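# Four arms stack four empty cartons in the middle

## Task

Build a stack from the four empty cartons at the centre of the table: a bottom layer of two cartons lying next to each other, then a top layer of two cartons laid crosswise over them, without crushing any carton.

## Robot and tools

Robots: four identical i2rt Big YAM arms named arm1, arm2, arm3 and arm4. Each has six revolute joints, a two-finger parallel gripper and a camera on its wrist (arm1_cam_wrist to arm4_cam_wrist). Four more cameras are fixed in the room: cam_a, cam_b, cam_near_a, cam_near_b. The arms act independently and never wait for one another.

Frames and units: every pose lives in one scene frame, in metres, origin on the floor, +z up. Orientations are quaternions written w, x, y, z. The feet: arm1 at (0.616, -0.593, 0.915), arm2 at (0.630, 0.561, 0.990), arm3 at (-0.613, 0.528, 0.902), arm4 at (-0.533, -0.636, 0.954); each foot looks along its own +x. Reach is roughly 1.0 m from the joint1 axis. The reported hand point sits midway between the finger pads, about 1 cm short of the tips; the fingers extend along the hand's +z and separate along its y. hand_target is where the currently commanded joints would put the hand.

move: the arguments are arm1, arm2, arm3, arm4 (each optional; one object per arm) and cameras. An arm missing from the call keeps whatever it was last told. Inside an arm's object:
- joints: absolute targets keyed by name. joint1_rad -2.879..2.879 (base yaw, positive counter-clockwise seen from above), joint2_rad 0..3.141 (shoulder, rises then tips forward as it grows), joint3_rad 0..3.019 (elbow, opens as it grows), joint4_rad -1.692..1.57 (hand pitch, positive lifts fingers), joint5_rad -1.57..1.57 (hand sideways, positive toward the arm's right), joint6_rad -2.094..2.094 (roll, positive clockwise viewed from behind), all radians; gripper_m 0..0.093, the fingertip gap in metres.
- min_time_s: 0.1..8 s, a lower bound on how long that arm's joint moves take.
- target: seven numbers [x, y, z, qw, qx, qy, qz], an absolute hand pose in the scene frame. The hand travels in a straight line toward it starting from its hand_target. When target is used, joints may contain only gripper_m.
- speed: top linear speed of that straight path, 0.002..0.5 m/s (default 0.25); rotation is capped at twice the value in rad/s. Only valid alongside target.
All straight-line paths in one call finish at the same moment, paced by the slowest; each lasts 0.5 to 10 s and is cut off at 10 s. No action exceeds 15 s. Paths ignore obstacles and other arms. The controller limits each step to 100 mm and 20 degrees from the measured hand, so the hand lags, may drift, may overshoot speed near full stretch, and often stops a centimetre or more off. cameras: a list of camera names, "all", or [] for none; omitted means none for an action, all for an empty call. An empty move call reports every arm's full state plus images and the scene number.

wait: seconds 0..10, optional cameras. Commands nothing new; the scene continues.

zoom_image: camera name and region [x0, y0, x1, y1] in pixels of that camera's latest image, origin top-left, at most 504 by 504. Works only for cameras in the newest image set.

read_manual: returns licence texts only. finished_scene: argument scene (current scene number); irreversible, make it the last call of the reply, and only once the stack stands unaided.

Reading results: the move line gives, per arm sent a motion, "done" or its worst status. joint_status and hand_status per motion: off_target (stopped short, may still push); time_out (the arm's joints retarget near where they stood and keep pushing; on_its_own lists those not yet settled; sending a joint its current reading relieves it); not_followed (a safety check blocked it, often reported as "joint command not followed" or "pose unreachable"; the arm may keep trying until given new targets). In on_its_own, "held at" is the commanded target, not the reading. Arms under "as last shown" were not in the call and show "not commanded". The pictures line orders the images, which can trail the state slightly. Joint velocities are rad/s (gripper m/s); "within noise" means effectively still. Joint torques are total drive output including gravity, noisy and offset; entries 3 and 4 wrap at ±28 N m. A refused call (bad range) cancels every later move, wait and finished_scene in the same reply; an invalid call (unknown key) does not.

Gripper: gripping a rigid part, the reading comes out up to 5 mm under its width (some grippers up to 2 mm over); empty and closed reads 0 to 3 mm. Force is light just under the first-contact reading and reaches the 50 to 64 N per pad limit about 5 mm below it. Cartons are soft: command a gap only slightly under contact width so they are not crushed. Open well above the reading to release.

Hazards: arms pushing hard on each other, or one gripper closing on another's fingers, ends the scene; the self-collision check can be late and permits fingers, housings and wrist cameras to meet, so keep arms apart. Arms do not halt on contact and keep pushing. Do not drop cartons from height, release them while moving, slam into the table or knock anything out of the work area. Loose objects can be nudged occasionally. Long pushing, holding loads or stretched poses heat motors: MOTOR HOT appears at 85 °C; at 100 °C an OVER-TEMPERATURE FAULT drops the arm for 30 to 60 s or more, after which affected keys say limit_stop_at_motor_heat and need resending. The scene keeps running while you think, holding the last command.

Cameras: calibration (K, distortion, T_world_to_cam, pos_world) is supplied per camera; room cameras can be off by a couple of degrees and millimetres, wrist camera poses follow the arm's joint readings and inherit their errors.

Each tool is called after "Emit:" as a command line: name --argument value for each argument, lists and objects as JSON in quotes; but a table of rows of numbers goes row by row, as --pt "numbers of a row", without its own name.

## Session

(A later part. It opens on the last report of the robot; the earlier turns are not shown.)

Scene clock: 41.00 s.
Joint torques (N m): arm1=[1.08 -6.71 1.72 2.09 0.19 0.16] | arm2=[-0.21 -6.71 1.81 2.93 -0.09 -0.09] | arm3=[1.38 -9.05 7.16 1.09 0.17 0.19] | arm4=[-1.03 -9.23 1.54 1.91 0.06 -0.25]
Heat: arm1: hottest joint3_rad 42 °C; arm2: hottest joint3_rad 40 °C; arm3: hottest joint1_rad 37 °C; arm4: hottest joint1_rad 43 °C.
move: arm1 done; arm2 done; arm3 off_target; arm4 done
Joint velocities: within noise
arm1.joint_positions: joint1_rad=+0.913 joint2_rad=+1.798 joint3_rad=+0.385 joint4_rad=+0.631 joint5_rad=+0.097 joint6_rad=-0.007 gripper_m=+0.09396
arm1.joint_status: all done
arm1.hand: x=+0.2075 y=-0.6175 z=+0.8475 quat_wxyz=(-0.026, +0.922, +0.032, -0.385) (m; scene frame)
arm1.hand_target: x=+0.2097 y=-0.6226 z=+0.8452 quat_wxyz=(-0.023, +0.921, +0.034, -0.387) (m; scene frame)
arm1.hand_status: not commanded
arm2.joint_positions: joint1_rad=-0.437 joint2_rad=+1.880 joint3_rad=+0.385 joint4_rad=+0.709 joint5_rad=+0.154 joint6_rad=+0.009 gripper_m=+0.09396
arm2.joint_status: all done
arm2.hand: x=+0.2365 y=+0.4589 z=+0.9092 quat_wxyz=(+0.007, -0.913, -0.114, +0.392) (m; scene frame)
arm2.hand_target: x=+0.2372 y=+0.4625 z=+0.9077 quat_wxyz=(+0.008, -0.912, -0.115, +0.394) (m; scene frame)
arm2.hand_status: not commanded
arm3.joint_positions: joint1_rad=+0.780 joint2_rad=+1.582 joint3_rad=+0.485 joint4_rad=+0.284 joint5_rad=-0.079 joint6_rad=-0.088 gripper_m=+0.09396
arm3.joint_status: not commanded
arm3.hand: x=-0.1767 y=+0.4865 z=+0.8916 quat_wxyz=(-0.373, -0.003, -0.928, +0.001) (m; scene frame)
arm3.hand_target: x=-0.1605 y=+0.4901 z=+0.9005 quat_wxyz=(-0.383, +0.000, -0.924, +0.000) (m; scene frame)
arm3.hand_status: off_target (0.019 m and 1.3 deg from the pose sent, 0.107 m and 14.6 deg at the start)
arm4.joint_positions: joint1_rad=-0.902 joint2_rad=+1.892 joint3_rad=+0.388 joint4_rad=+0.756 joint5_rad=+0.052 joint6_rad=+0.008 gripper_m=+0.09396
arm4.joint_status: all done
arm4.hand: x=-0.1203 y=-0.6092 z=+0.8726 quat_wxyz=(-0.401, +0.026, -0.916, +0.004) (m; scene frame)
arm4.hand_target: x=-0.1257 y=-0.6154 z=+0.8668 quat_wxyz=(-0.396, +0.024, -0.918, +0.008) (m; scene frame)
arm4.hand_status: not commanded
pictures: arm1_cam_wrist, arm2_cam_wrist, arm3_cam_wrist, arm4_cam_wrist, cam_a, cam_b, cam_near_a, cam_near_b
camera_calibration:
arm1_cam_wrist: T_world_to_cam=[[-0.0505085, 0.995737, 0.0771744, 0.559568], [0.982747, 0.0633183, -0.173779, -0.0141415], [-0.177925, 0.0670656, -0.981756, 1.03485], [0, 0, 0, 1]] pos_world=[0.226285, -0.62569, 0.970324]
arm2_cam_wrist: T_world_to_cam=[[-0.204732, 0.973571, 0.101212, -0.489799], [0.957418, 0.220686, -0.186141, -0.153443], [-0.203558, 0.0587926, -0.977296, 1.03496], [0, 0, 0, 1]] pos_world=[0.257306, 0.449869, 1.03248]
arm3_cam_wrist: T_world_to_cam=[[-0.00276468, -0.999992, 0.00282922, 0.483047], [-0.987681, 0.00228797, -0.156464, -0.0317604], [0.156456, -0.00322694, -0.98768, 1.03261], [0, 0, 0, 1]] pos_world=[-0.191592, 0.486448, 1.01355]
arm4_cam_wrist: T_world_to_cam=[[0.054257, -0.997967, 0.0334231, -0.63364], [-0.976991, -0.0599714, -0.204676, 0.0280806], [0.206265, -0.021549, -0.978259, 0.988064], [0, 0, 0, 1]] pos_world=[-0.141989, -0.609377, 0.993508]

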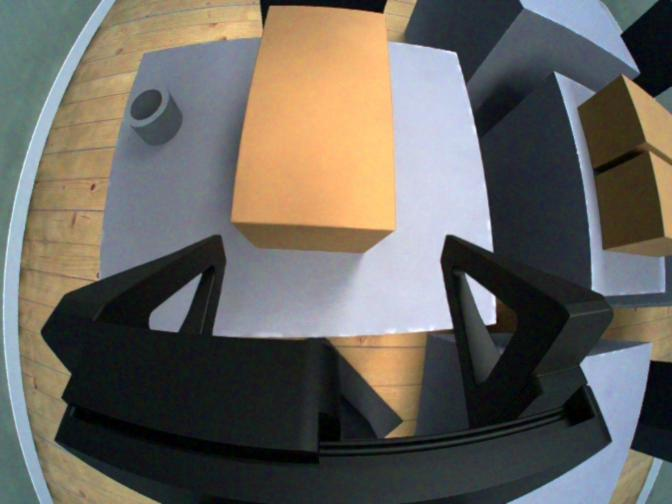

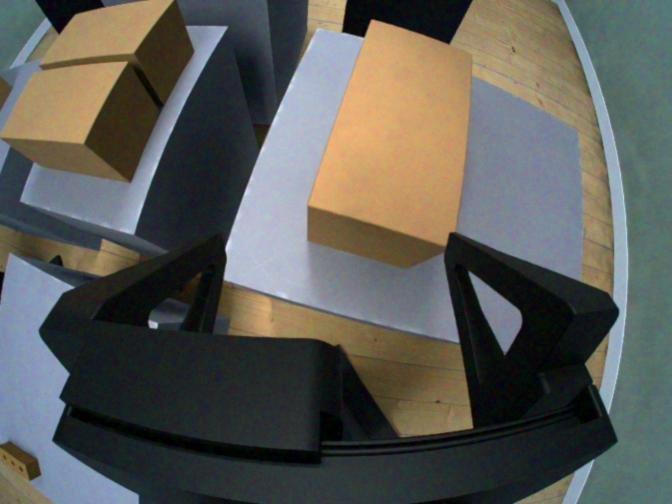

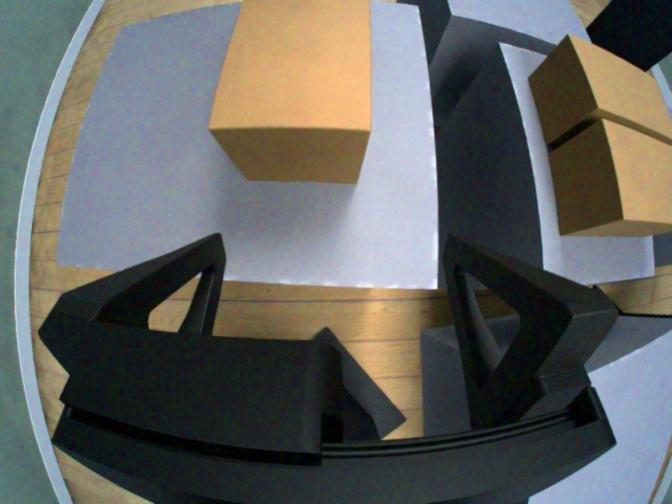

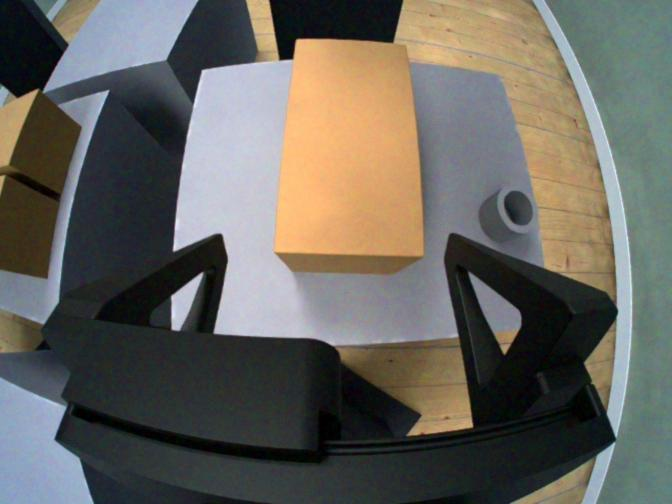

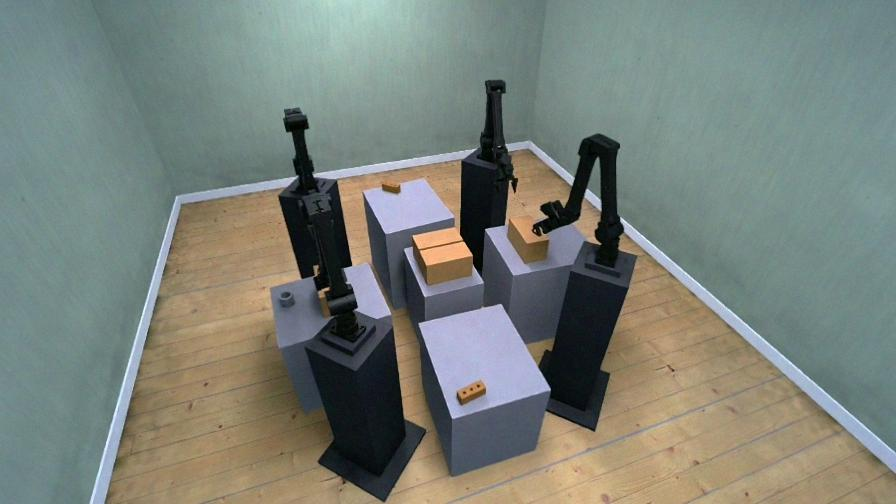

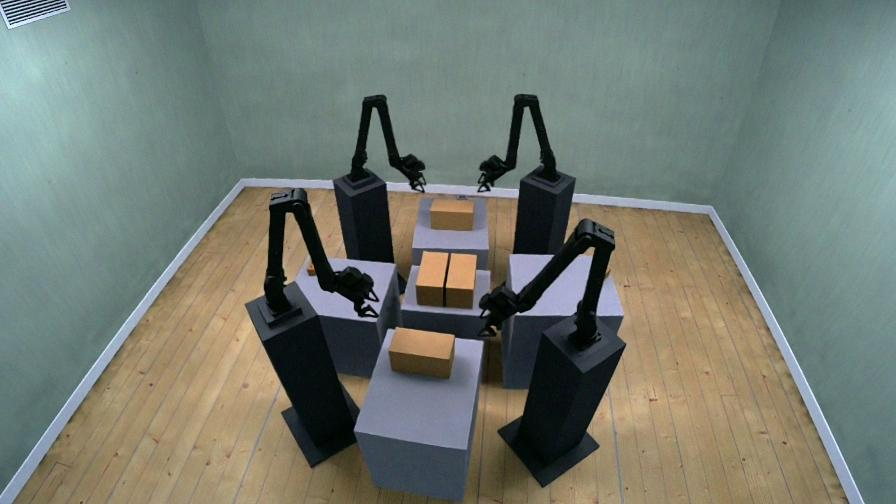

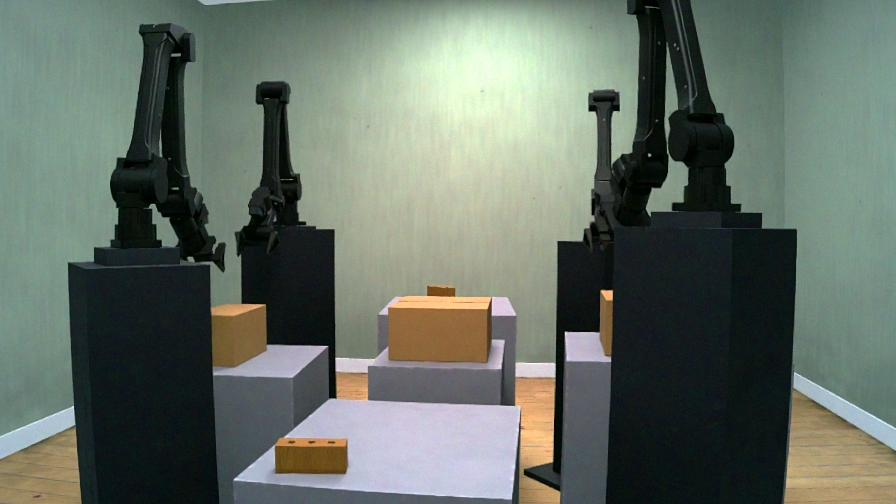

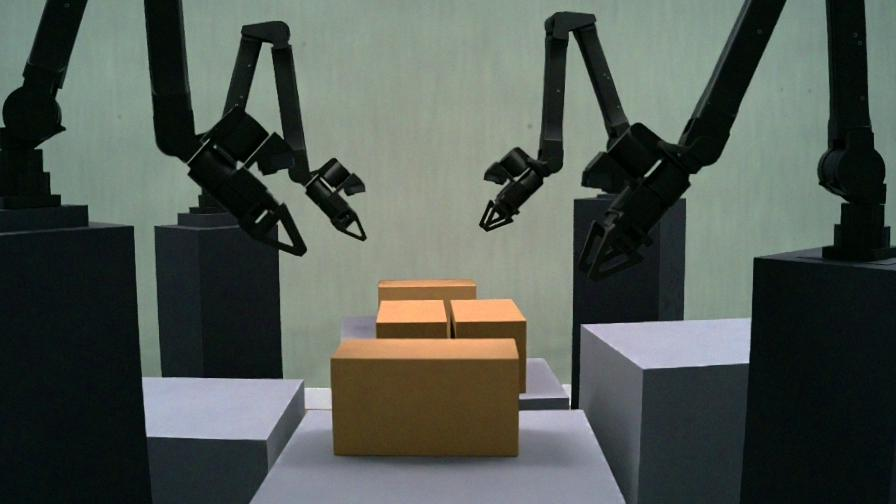

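Emit:
move --arm2 '{"target":[0.23,0.50,0.715,0,0.9239,0,-0.3827],"speed":0.15,"joints":{"gripper_m":0.07}}' --arm3 '{"target":[-0.105,0.522,0.725,0.3827,0,0.9239,0],"speed":0.15,"joints":{"gripper_m":0.07}}' --arm1 '{"target":[0.215,-0.626,0.655,0,0.9239,0,-0.3827],"speed":0.15,"joints":{"gripper_m":0.07}}' --arm4 '{"target":[-0.14,-0.629,0.655,0.3827,0,0.9239,0],"speed":0.15,"joints":{"gripper_m":0.07}}' --cameras '["all"]'

Scene clock: 46.13 s.
Joint torques (N m): arm1=[1.14 -9.17 -1.51 2.06 -0.03 0.16] | arm2=[-0.09 -9 -1.61 2.84 0.12 0.08] | arm3=[1.32 -13.39 2.29 2 0.22 0.18] | arm4=[-0.97 -11.52 -2.07 1.89 0.04 -0.09]
Heat: arm1: hottest joint3_rad 41 °C; arm2: hottest joint3_rad 39 °C; arm3: hottest joint1_rad 37 °C; arm4: hottest joint1_rad 43 °C.
move: arm1 done; arm2 done; arm3 done; arm4 done
Joint velocities: within noise
arm1.joint_positions: joint1_rad=+0.915 joint2_rad=+2.595 joint3_rad=+0.613 joint4_rad=+1.179 joint5_rad=+0.088 joint6_rad=+0.078 gripper_m=+0.07009
arm1.joint_status: all done
arm1.hand: x=+0.2167 y=-0.6193 z=+0.6561 quat_wxyz=(-0.006, +0.926, -0.004, -0.376) (m; scene frame)
arm1.hand_target: x=+0.2152 y=-0.6259 z=+0.6550 quat_wxyz=(+0.000, +0.924, +0.000, -0.382) (m; scene frame)
arm1.hand_status: done (0.007 m and 1.1 deg from the pose sent, 0.193 m and 4.7 deg at the start)
arm2.joint_positions: joint1_rad=-0.529 joint2_rad=+2.646 joint3_rad=+0.654 joint4_rad=+1.170 joint5_rad=+0.154 joint6_rad=+0.147 gripper_m=+0.07009
arm2.joint_status: all done
arm2.hand: x=+0.2336 y=+0.4965 z=+0.7153 quat_wxyz=(+0.001, -0.927, -0.010, +0.375) (m; scene frame)
arm2.hand_target: x=+0.2301 y=+0.5000 z=+0.7150 quat_wxyz=(+0.000, -0.924, +0.000, +0.382) (m; scene frame)
arm2.hand_status: done (0.005 m and 1.5 deg from the pose sent, 0.199 m and 13.2 deg at the start)
arm3.joint_positions: joint1_rad=+0.877 joint2_rad=+2.253 joint3_rad=+0.723 joint4_rad=+0.721 joint5_rad=-0.011 joint6_rad=-0.021 gripper_m=+0.07009
arm3.joint_status: all done
arm3.hand: x=-0.1127 y=+0.5162 z=+0.7237 quat_wxyz=(-0.373, -0.002, -0.928, +0.002) (m; scene frame)
arm3.hand_target: x=-0.1051 y=+0.5220 z=+0.7252 quat_wxyz=(-0.383, +0.000, -0.924, +0.000) (m; scene frame)
arm3.hand_status: done (0.010 m and 1.2 deg from the pose sent, 0.185 m and 1.3 deg at the start)
arm4.joint_positions: joint1_rad=-0.946 joint2_rad=+2.729 joint3_rad=+0.674 joint4_rad=+1.262 joint5_rad=+0.024 joint6_rad=+0.011 gripper_m=+0.07007
arm4.joint_status: all done
arm4.hand: x=-0.1400 y=-0.6231 z=+0.6596 quat_wxyz=(-0.380, +0.011, -0.925, +0.000) (m; scene frame)
arm4.hand_target: x=-0.1402 y=-0.6289 z=+0.6551 quat_wxyz=(-0.383, +0.000, -0.924, +0.000) (m; scene frame)
arm4.hand_status: done (0.007 m and 1.3 deg from the pose sent, 0.219 m and 3.8 deg at the start)
pictures: arm1_cam_wrist, arm2_cam_wrist, arm3_cam_wrist, arm4_cam_wrist, cam_a, cam_b, cam_near_a, cam_near_b
camera_calibration:
arm1_cam_wrist: T_world_to_cam=[[-0.000195485, 0.999908, 0.0135617, 0.609868], [0.987657, 0.00231727, -0.156616, -0.106409], [-0.156633, 0.0133637, -0.987566, 0.814619], [0, 0, 0, 1]] pos_world=[0.232811, -0.620452, 0.779554]
arm2_cam_wrist: T_world_to_cam=[[-0.0198078, 0.999762, 0.00910612, -0.497613], [0.987499, 0.0209877, -0.156224, -0.124326], [-0.156378, 0.00589782, -0.98768, 0.865282], [0, 0, 0, 1]] pos_world=[0.248226, 0.495001, 0.83973]
arm3_cam_wrist: T_world_to_cam=[[-0.000943038, -0.999983, 0.00570436, 0.511484], [-0.987589, 0.0000353931, -0.157063, 0.00671217], [0.15706, -0.00578168, -0.987572, 0.858281], [0, 0, 0, 1]] pos_world=[-0.12769, 0.516438, 0.845751]
arm4_cam_wrist: T_world_to_cam=[[0.0301293, -0.999463, 0.0128485, -0.629921], [-0.986407, -0.0318081, -0.161214, -0.0479684], [0.161536, -0.00781658, -0.986836, 0.791329], [0, 0, 0, 1]] pos_world=[-0.156166, -0.624923, 0.781272]

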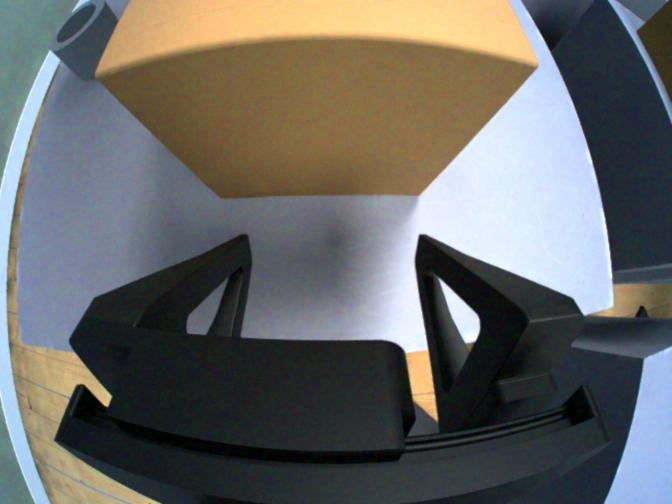

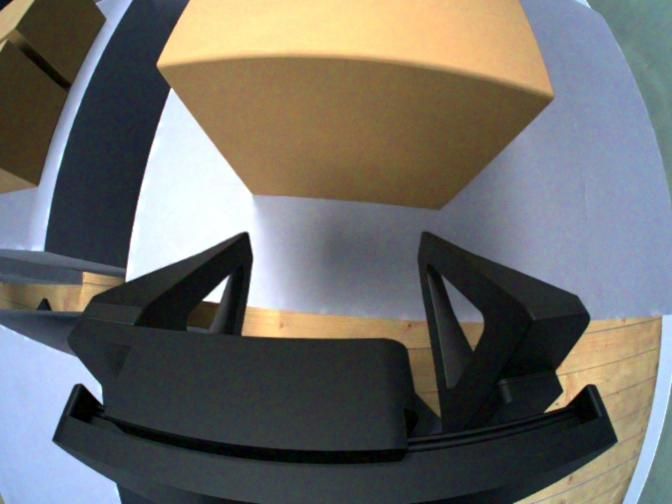

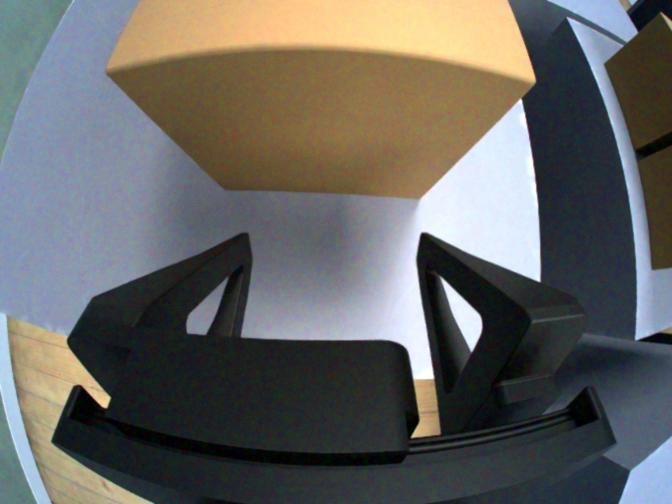

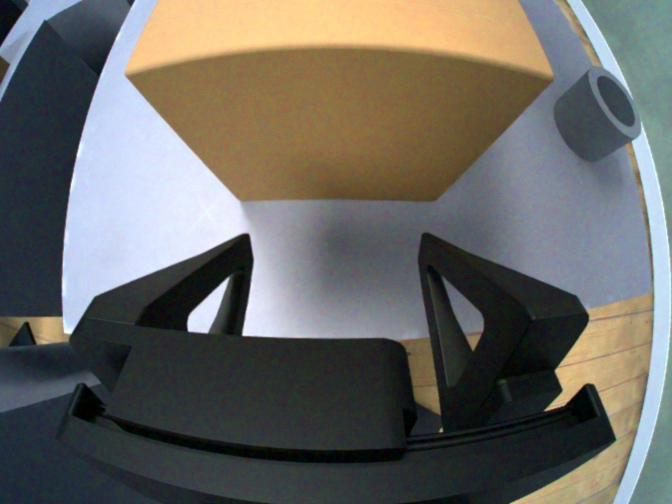

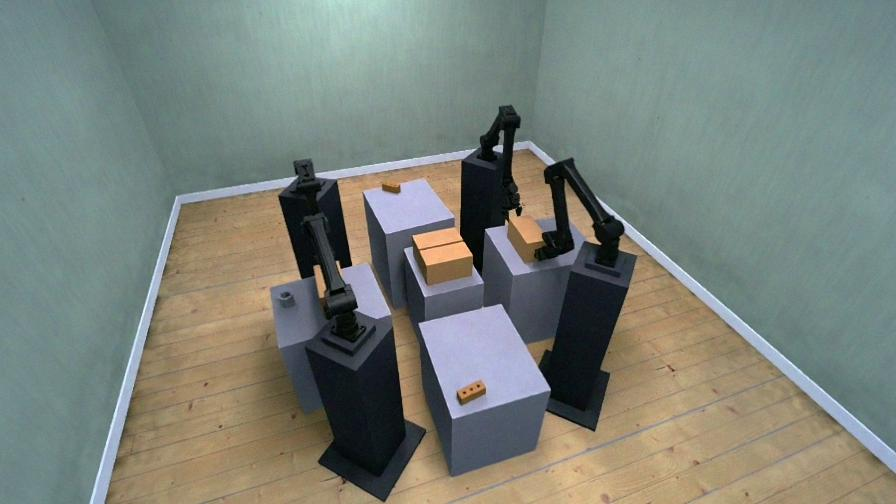

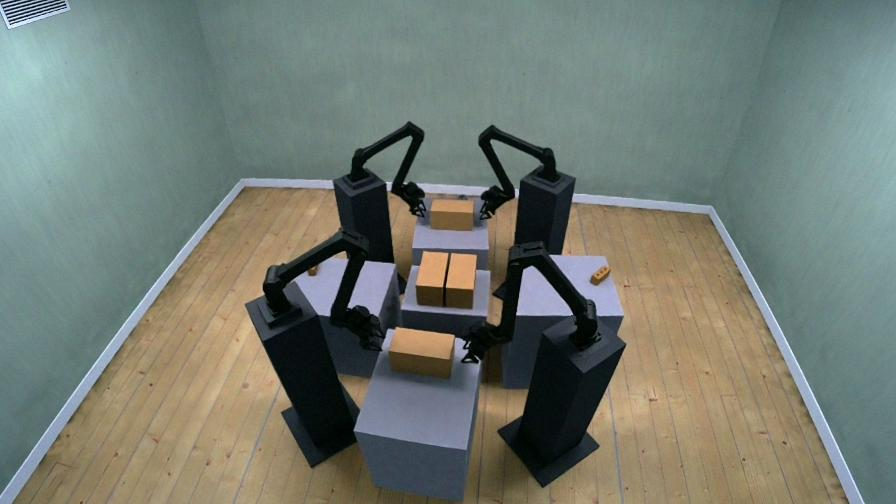

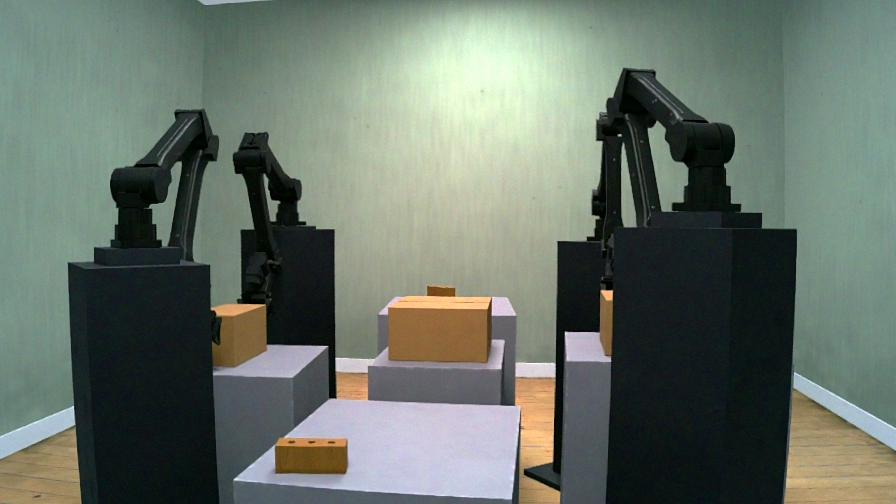

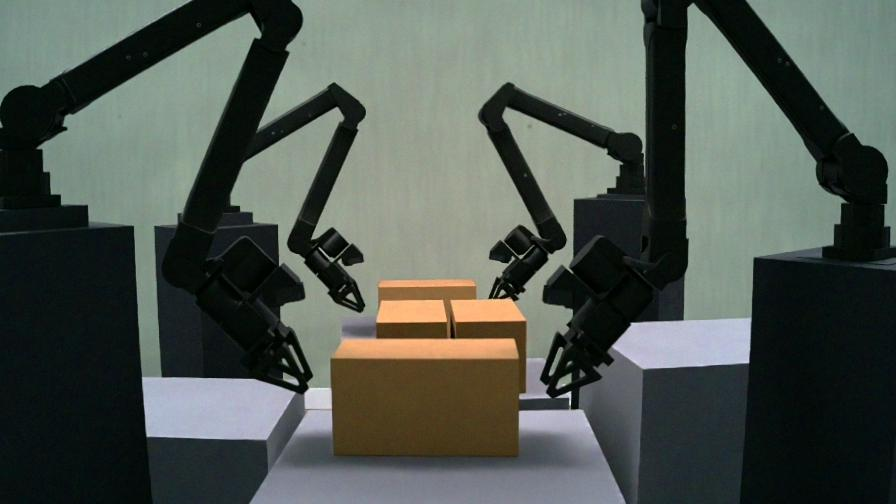

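Emit:
move --arm2 '{"target":[0.195,0.508,0.715,0,0.9239,0,-0.3827],"speed":0.05}' --arm3 '{"target":[-0.073,0.53,0.725,0.3827,0,0.9239,0],"speed":0.05}' --arm1 '{"target":[0.177,-0.632,0.655,0,0.9239,0,-0.3827],"speed":0.05}' --arm4 '{"target":[-0.106,-0.632,0.655,0.3827,0,0.9239,0],"speed":0.05}' --cameras '["all"]'

Scene clock: 50.23 s.
Joint torques (N m): arm1=[1.26 -12.22 -0.91 1.06 0.09 0.16] | arm2=[0.26 -12.34 -0.99 1.39 -0.08 -0.15] | arm3=[1.38 -13.86 3.19 1.16 0.24 0.24] | arm4=[-1.03 -14.51 -1.43 1.02 0.04 -0.19]
Heat: arm1: hottest joint3_rad 41 °C; arm2: hottest joint3_rad 38 °C; arm3: hottest joint1_rad 37 °C; arm4: hottest joint1_rad 43 °C.
move: arm1 off_target; arm2 off_target; arm3 done; arm4 done
Joint velocities: within noise
arm1.joint_positions: joint1_rad=+0.919 joint2_rad=+2.582 joint3_rad=+0.692 joint4_rad=+1.082 joint5_rad=+0.088 joint6_rad=+0.081 gripper_m=+0.07009
arm1.joint_status: not commanded
arm1.hand: x=+0.1868 y=-0.6241 z=+0.6473 quat_wxyz=(-0.005, +0.927, -0.004, -0.374) (m; scene frame)
arm1.hand_target: x=+0.1772 y=-0.6321 z=+0.6550 quat_wxyz=(+0.000, +0.924, +0.000, -0.383) (m; scene frame)
arm1.hand_status: off_target (0.015 m and 1.3 deg from the pose sent, 0.042 m and 1.1 deg at the start)
arm2.joint_positions: joint1_rad=-0.578 joint2_rad=+2.641 joint3_rad=+0.720 joint4_rad=+1.102 joint5_rad=+0.125 joint6_rad=+0.131 gripper_m=+0.07009
arm2.joint_status: not commanded
arm2.hand: x=+0.2062 y=+0.5065 z=+0.7073 quat_wxyz=(+0.000, -0.927, +0.000, +0.375) (m; scene frame)
arm2.hand_target: x=+0.1951 y=+0.5081 z=+0.7150 quat_wxyz=(+0.000, -0.924, +0.000, +0.383) (m; scene frame)
arm2.hand_status: off_target (0.014 m and 1.0 deg from the pose sent, 0.040 m and 1.5 deg at the start)
arm3.joint_positions: joint1_rad=+0.897 joint2_rad=+2.257 joint3_rad=+0.807 joint4_rad=+0.666 joint5_rad=+0.003 joint6_rad=-0.007 gripper_m=+0.07009
arm3.joint_status: not commanded
arm3.hand: x=-0.0771 y=+0.5232 z=+0.7291 quat_wxyz=(-0.384, -0.002, -0.923, +0.002) (m; scene frame)
arm3.hand_target: x=-0.0731 y=+0.5300 z=+0.7252 quat_wxyz=(-0.383, +0.000, -0.924, +0.000) (m; scene frame)
arm3.hand_status: done (0.009 m and 0.4 deg from the pose sent, 0.042 m and 1.2 deg at the start)
arm4.joint_positions: joint1_rad=-0.960 joint2_rad=+2.710 joint3_rad=+0.738 joint4_rad=+1.174 joint5_rad=+0.014 joint6_rad=+0.011 gripper_m=+0.07007
arm4.joint_status: not commanded
arm4.hand: x=-0.1140 y=-0.6260 z=+0.6521 quat_wxyz=(-0.378, +0.006, -0.926, -0.002) (m; scene frame)
arm4.hand_target: x=-0.1062 y=-0.6320 z=+0.6551 quat_wxyz=(-0.383, +0.000, -0.924, +0.000) (m; scene frame)
arm4.hand_status: done (0.010 m and 1.0 deg from the pose sent, 0.035 m and 1.3 deg at the start)
pictures: arm1_cam_wrist, arm2_cam_wrist, arm3_cam_wrist, arm4_cam_wrist, cam_a, cam_b, cam_near_a, cam_near_b
camera_calibration:
arm1_cam_wrist: T_world_to_cam=[[-0.00163694, 0.99993, 0.0117398, 0.616291], [0.988403, 0.00340045, -0.151814, -0.0808335], [-0.151843, 0.0113551, -0.988339, 0.799592], [0, 0, 0, 1]] pos_world=[0.202317, -0.625052, 0.770762]
arm2_cam_wrist: T_world_to_cam=[[-0.00172806, 0.999997, -0.00154913, -0.504424], [0.98779, 0.00146564, -0.155782, -0.0891948], [-0.155779, -0.00179941, -0.98779, 0.856874], [0, 0, 0, 1]] pos_world=[0.220717, 0.506095, 0.831736]
arm3_cam_wrist: T_world_to_cam=[[-0.00163507, -0.999977, 0.00660291, 0.517851], [-0.98354, 0.000415072, -0.180692, 0.0600382], [0.180685, -0.00678967, -0.983518, 0.857422], [0, 0, 0, 1]] pos_world=[-0.0950263, 0.523636, 0.850718]
arm4_cam_wrist: T_world_to_cam=[[0.0231046, -0.999714, 0.00614166, -0.630185], [-0.987487, -0.0237797, -0.155896, -0.0221834], [0.155997, -0.00246291, -0.987754, 0.783035], [0, 0, 0, 1]] pos_world=[-0.129497, -0.628604, 0.773858]

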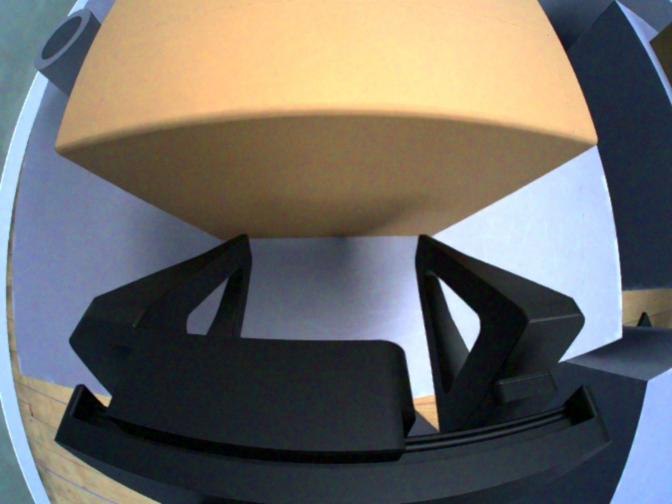

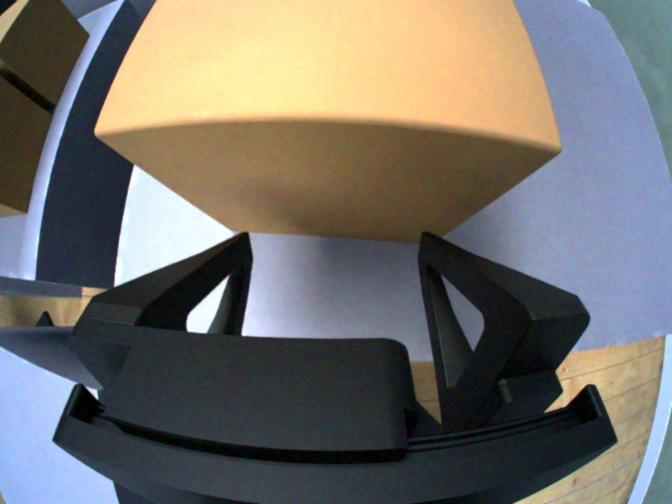

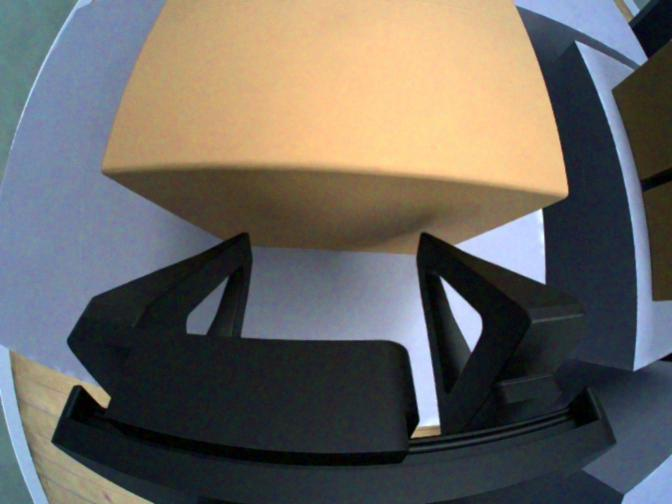

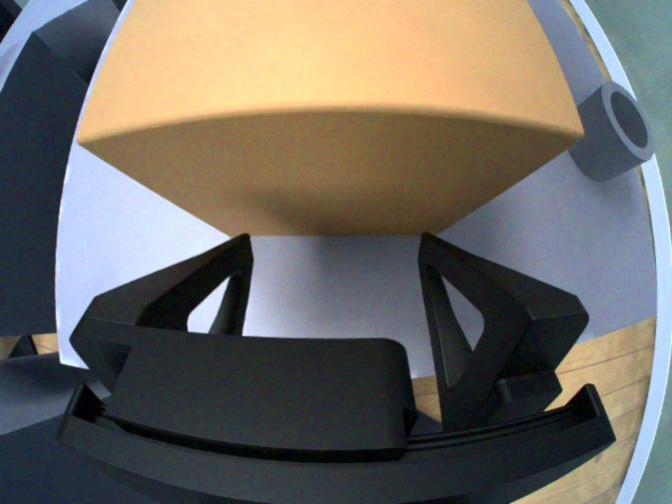

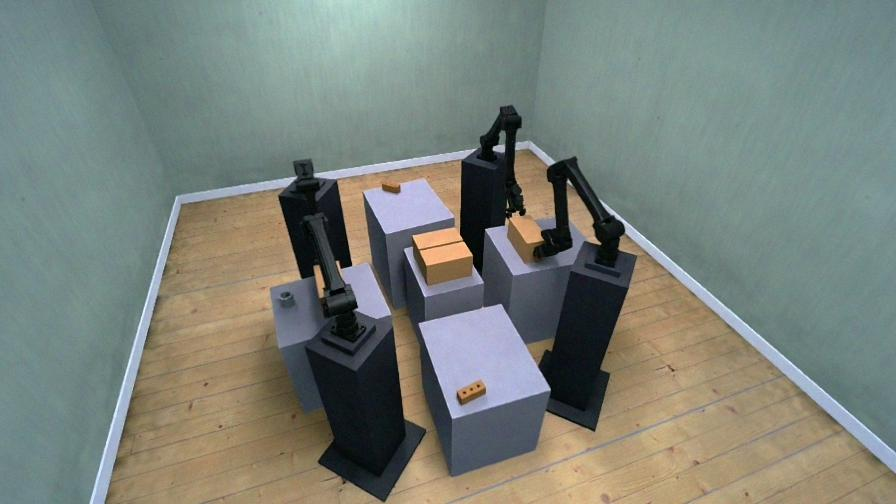

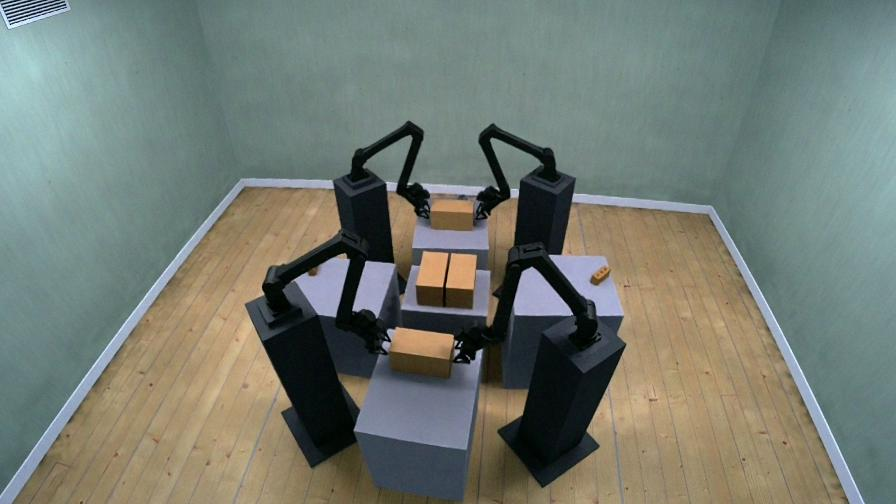

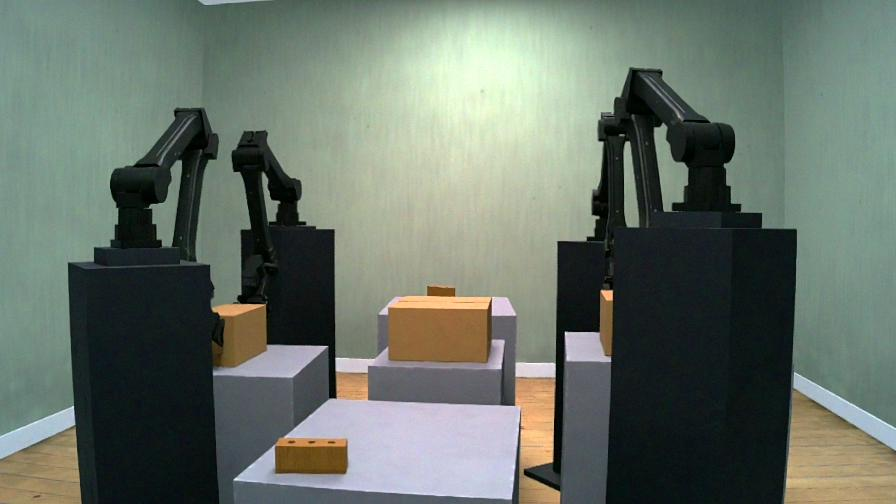

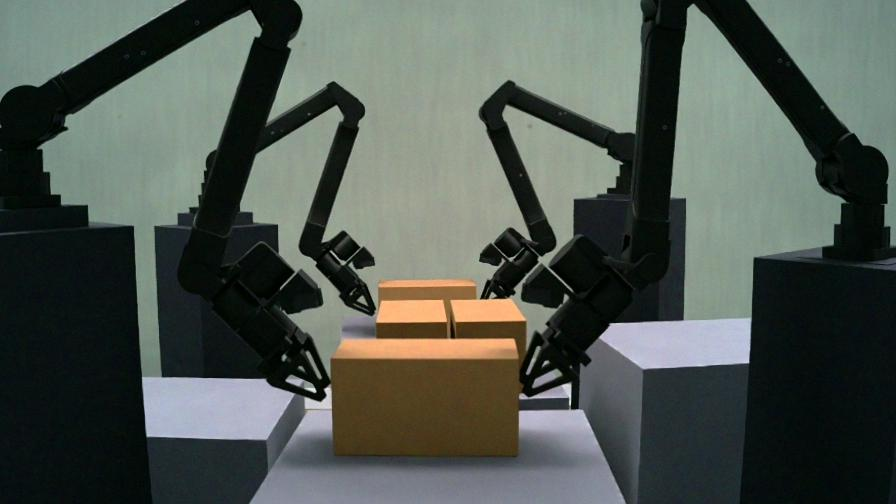

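Emit:
move --arm2 '{"target":[0.185,0.508,0.715,0,0.9239,0,-0.3827],"speed":0.03}' --arm3 '{"target":[-0.064,0.53,0.725,0.3827,0,0.9239,0],"speed":0.03}' --arm1 '{"target":[0.167,-0.632,0.655,0,0.9239,0,-0.3827],"speed":0.03}' --arm4 '{"target":[-0.096,-0.632,0.655,0.3827,0,0.9239,0],"speed":0.03}' --cameras '["cam_near_b","arm1_cam_wrist","arm4_cam_wrist"]'

Emit:
zoom_image --camera "cam_near_b" --region '[240, 250, 620, 480]'

Scene clock: 52.60 s.
Joint torques (N m): arm1=[0.97 -12.63 -0.64 1.03 0 0.13] | arm2=[-0.15 -12.22 -0.55 1.57 -0.11 -0.11] | arm3=[1.32 -14.15 3.7 1.17 0.19 0.2] | arm4=[-1.03 -14.97 -1.18 1.13 0.04 -0.18]
Heat: arm1: hottest joint3_rad 40 °C; arm2: hottest joint3_rad 38 °C; arm3: hottest joint1_rad 37 °C; arm4: hottest joint1_rad 43 °C.
move: arm1 off_target; arm2 off_target; arm3 off_target; arm4 off_target
Joint velocities: within noise
arm1.joint_positions: joint1_rad=+0.919 joint2_rad=+2.575 joint3_rad=+0.713 joint4_rad=+1.052 joint5_rad=+0.088 joint6_rad=+0.081 gripper_m=+0.07009
arm1.joint_status: not commanded
arm1.hand: x=+0.1782 y=-0.6250 z=+0.6462 quat_wxyz=(-0.005, +0.928, -0.004, -0.373) (m; scene frame)
arm1.hand_target: x=+0.1671 y=-0.6321 z=+0.6551 quat_wxyz=(+0.000, +0.924, +0.000, -0.383) (m; scene frame)
arm1.hand_status: off_target (0.016 m and 1.4 deg from the pose sent, 0.023 m and 1.3 deg at the start)
arm2.joint_positions: joint1_rad=-0.583 joint2_rad=+2.632 joint3_rad=+0.739 joint4_rad=+1.072 joint5_rad=+0.122 joint6_rad=+0.128 gripper_m=+0.07009
arm2.joint_status: not commanded
arm2.hand: x=+0.1977 y=+0.5062 z=+0.7065 quat_wxyz=(+0.000, -0.928, +0.000, +0.373) (m; scene frame)
arm2.hand_target: x=+0.1852 y=+0.5082 z=+0.7150 quat_wxyz=(+0.000, -0.924, +0.000, +0.383) (m; scene frame)
arm2.hand_status: off_target (0.015 m and 1.2 deg from the pose sent, 0.023 m and 1.0 deg at the start)
arm3.joint_positions: joint1_rad=+0.897 joint2_rad=+2.262 joint3_rad=+0.826 joint4_rad=+0.643 joint5_rad=+0.004 joint6_rad=-0.006 gripper_m=+0.07009
arm3.joint_status: not commanded
arm3.hand: x=-0.0719 y=+0.5230 z=+0.7271 quat_wxyz=(-0.380, -0.003, -0.925, +0.003) (m; scene frame)
arm3.hand_target: x=-0.0644 y=+0.5300 z=+0.7251 quat_wxyz=(-0.383, +0.000, -0.924, +0.000) (m; scene frame)
arm3.hand_status: off_target (0.011 m and 0.5 deg from the pose sent, 0.015 m and 0.4 deg at the start)
arm4.joint_positions: joint1_rad=-0.960 joint2_rad=+2.700 joint3_rad=+0.758 joint4_rad=+1.143 joint5_rad=+0.014 joint6_rad=+0.011 gripper_m=+0.07007
arm4.joint_status: not commanded
arm4.hand: x=-0.1049 y=-0.6256 z=+0.6511 quat_wxyz=(-0.377, +0.006, -0.926, -0.002) (m; scene frame)
arm4.hand_target: x=-0.0961 y=-0.6320 z=+0.6551 quat_wxyz=(-0.383, +0.000, -0.924, +0.000) (m; scene frame)
arm4.hand_status: off_target (0.012 m and 1.1 deg from the pose sent, 0.019 m and 1.0 deg at the start)
pictures: arm1_cam_wrist, arm4_cam_wrist, cam_near_b
camera_calibration:
arm1_cam_wrist: T_world_to_cam=[[-0.00162678, 0.999926, 0.0120321, 0.617058], [0.988814, 0.00340299, -0.149114, -0.0743438], [-0.149144, 0.0116549, -0.988747, 0.797248], [0, 0, 0, 1]] pos_world=[0.193421, -0.626052, 0.769766]
arm4_cam_wrist: T_world_to_cam=[[0.0234585, -0.999708, 0.00584538, -0.62982], [-0.987777, -0.0240791, -0.154003, -0.0147393], [0.154099, -0.00216124, -0.988053, 0.780775], [0, 0, 0, 1]] pos_world=[-0.120101, -0.628304, 0.772858]

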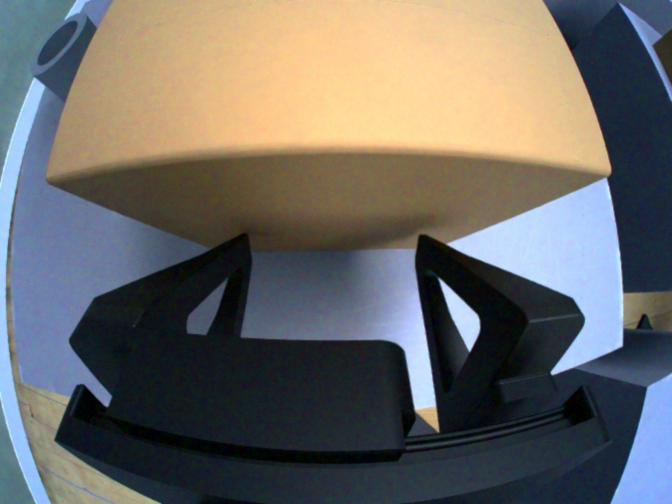

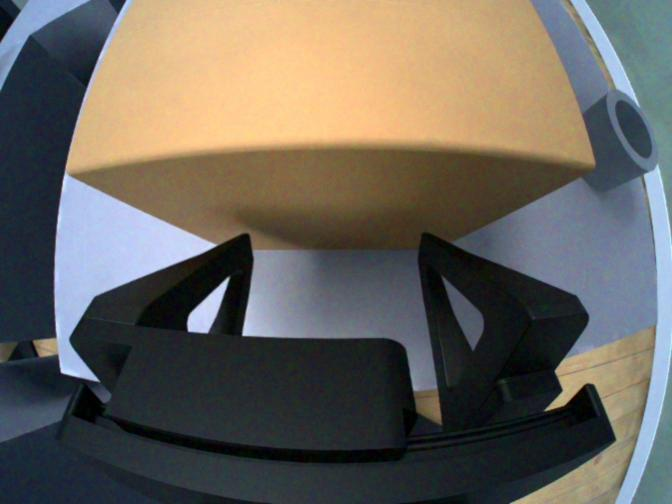

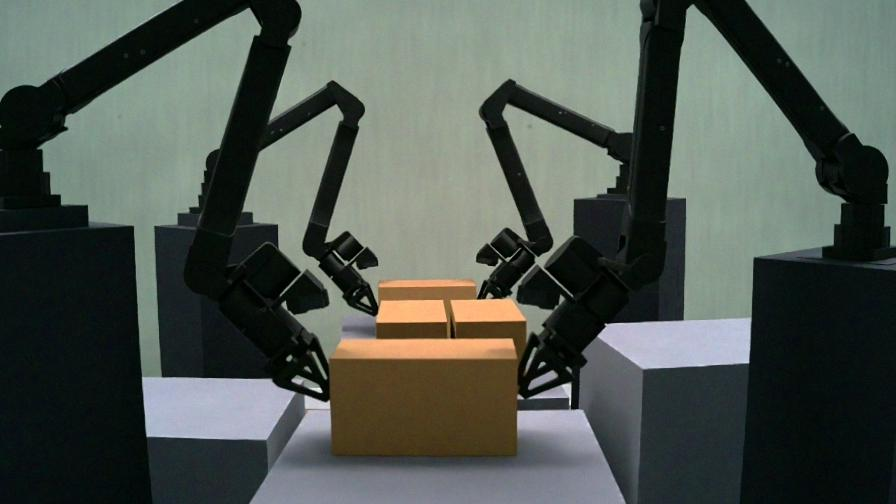

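Scaled by 1.326 from the camera's 896x504 image, which has a finer 1280x720 frame.

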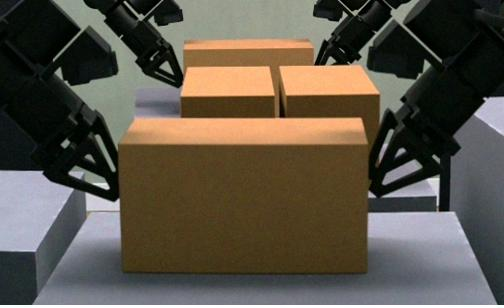

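Emit:
move --arm2 '{"target":[0.178,0.508,0.715,0,0.9239,0,-0.3827],"speed":0.03}' --arm3 '{"target":[-0.053,0.53,0.725,0.3827,0,0.9239,0],"speed":0.03}' --arm1 '{"target":[0.157,-0.632,0.655,0,0.9239,0,-0.3827],"speed":0.03}' --arm4 '{"target":[-0.085,-0.632,0.655,0.3827,0,0.9239,0],"speed":0.03}' --cameras '["cam_near_b","arm1_cam_wrist","arm4_cam_wrist"]'

Emit:
zoom_image --camera "cam_near_b" --region '[240, 250, 620, 480]'

Scene clock: 54.77 s.
Joint torques (N m): arm1=[0.56 -13.22 -0.06 1.18 -0.01 0.11] | arm2=[-0.85 -13.1 0.09 1.77 -0.12 -0.11] | arm3=[1.44 -14.56 4.49 1.26 0.1 0.17] | arm4=[-1.08 -15.74 -0.35 1.18 0.05 -0.2]
Heat: arm1: hottest joint3_rad 40 °C; arm2: hottest joint6_rad 38 °C; arm3: hottest joint1_rad 37 °C; arm4: hottest joint1_rad 43 °C.
move: arm1 off_target; arm2 off_target; arm3 off_target; arm4 off_target
Joint velocities: within noise
arm1.joint_positions: joint1_rad=+0.919 joint2_rad=+2.573 joint3_rad=+0.727 joint4_rad=+1.018 joint5_rad=+0.086 joint6_rad=+0.081 gripper_m=+0.07009
arm1.joint_status: not commanded
arm1.hand: x=+0.1757 y=-0.6258 z=+0.6422 quat_wxyz=(-0.005, +0.931, -0.003, -0.365) (m; scene frame)
arm1.hand_target: x=+0.1572 y=-0.6321 z=+0.6553 quat_wxyz=(+0.000, +0.924, +0.000, -0.383) (m; scene frame)
arm1.hand_status: off_target (0.024 m and 2.3 deg from the pose sent, 0.024 m and 1.4 deg at the start)
arm2.joint_positions: joint1_rad=-0.586 joint2_rad=+2.632 joint3_rad=+0.748 joint4_rad=+1.047 joint5_rad=+0.121 joint6_rad=+0.127 gripper_m=+0.07009
arm2.joint_status: not commanded
arm2.hand: x=+0.1973 y=+0.5076 z=+0.7029 quat_wxyz=(+0.002, -0.931, +0.001, +0.366) (m; scene frame)
arm2.hand_target: x=+0.1783 y=+0.5082 z=+0.7152 quat_wxyz=(+0.000, -0.924, +0.000, +0.383) (m; scene frame)
arm2.hand_status: off_target (0.023 m and 2.1 deg from the pose sent, 0.021 m and 1.1 deg at the start)
arm3.joint_positions: joint1_rad=+0.897 joint2_rad=+2.269 joint3_rad=+0.845 joint4_rad=+0.614 joint5_rad=+0.006 joint6_rad=-0.003 gripper_m=+0.07009
arm3.joint_status: not commanded
arm3.hand: x=-0.0686 y=+0.5227 z=+0.7228 quat_wxyz=(-0.373, -0.005, -0.928, +0.003) (m; scene frame)
arm3.hand_target: x=-0.0536 y=+0.5301 z=+0.7255 quat_wxyz=(-0.383, +0.000, -0.924, +0.000) (m; scene frame)
arm3.hand_status: off_target (0.017 m and 1.4 deg from the pose sent, 0.020 m and 0.5 deg at the start)
arm4.joint_positions: joint1_rad=-0.961 joint2_rad=+2.697 joint3_rad=+0.772 joint4_rad=+1.105 joint5_rad=+0.013 joint6_rad=+0.011 gripper_m=+0.07007
arm4.joint_status: not commanded
arm4.hand: x=-0.1023 y=-0.6258 z=+0.6468 quat_wxyz=(-0.368, +0.006, -0.930, -0.002) (m; scene frame)
arm4.hand_target: x=-0.0853 y=-0.6322 z=+0.6553 quat_wxyz=(-0.383, +0.000, -0.924, +0.000) (m; scene frame)
arm4.hand_status: off_target (0.020 m and 2.0 deg from the pose sent, 0.021 m and 1.1 deg at the start)
pictures: arm1_cam_wrist, arm4_cam_wrist, cam_near_b
camera_calibration:
arm1_cam_wrist: T_world_to_cam=[[-0.00376112, 0.999922, 0.0119378, 0.618265], [0.991276, 0.00530092, -0.131699, -0.0828928], [-0.131751, 0.0113384, -0.991218, 0.791241], [0, 0, 0, 1]] pos_world=[0.188742, -0.626749, 0.765995]
arm4_cam_wrist: T_world_to_cam=[[0.0231202, -0.999716, 0.00573202, -0.629969], [-0.990601, -0.0236818, -0.134714, -0.0254748], [0.134812, -0.00256352, -0.990868, 0.775771], [0, 0, 0, 1]] pos_world=[-0.115254, -0.628404, 0.768866]

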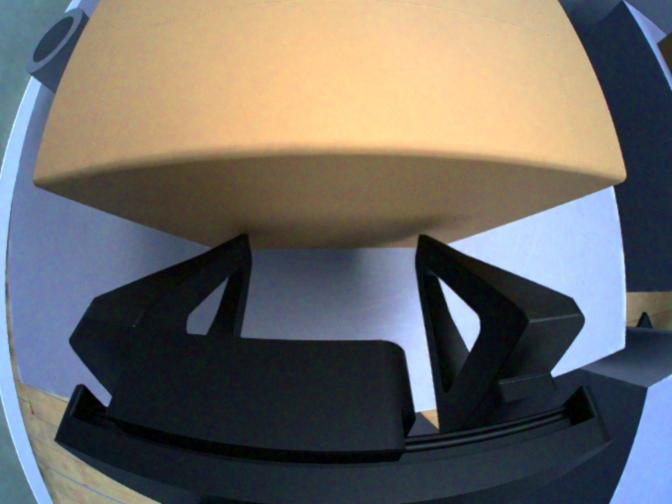

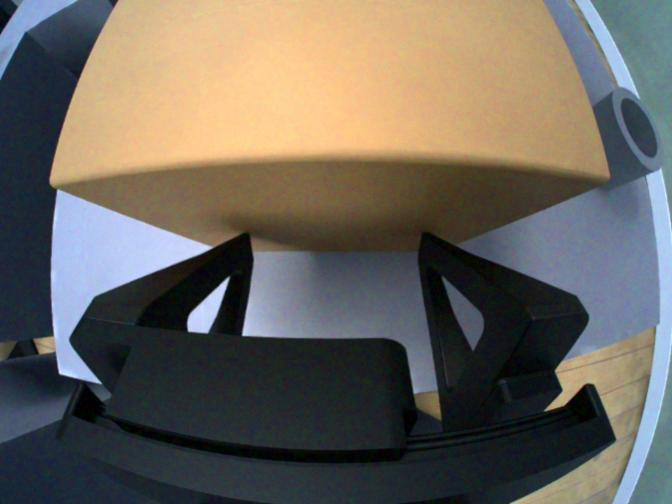

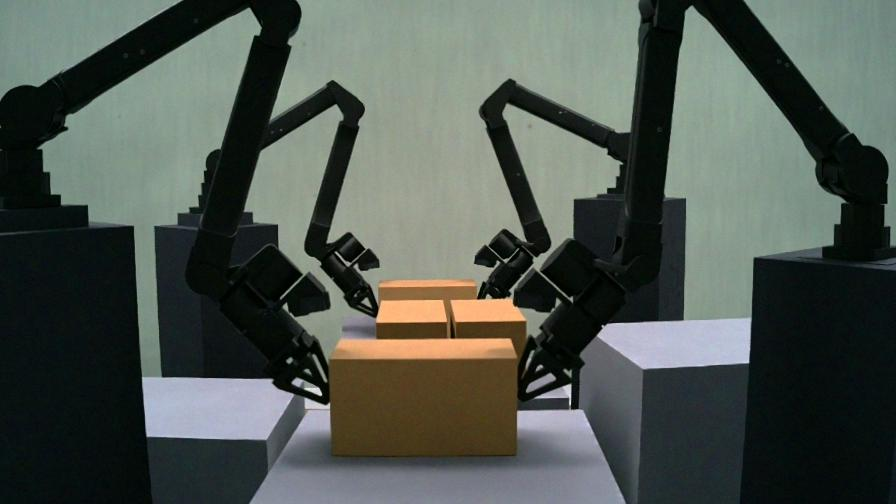

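Scaled by 1.326 from the camera's 896x504 image, which has a finer 1280x720 frame.

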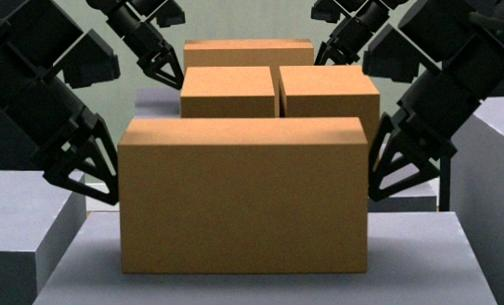

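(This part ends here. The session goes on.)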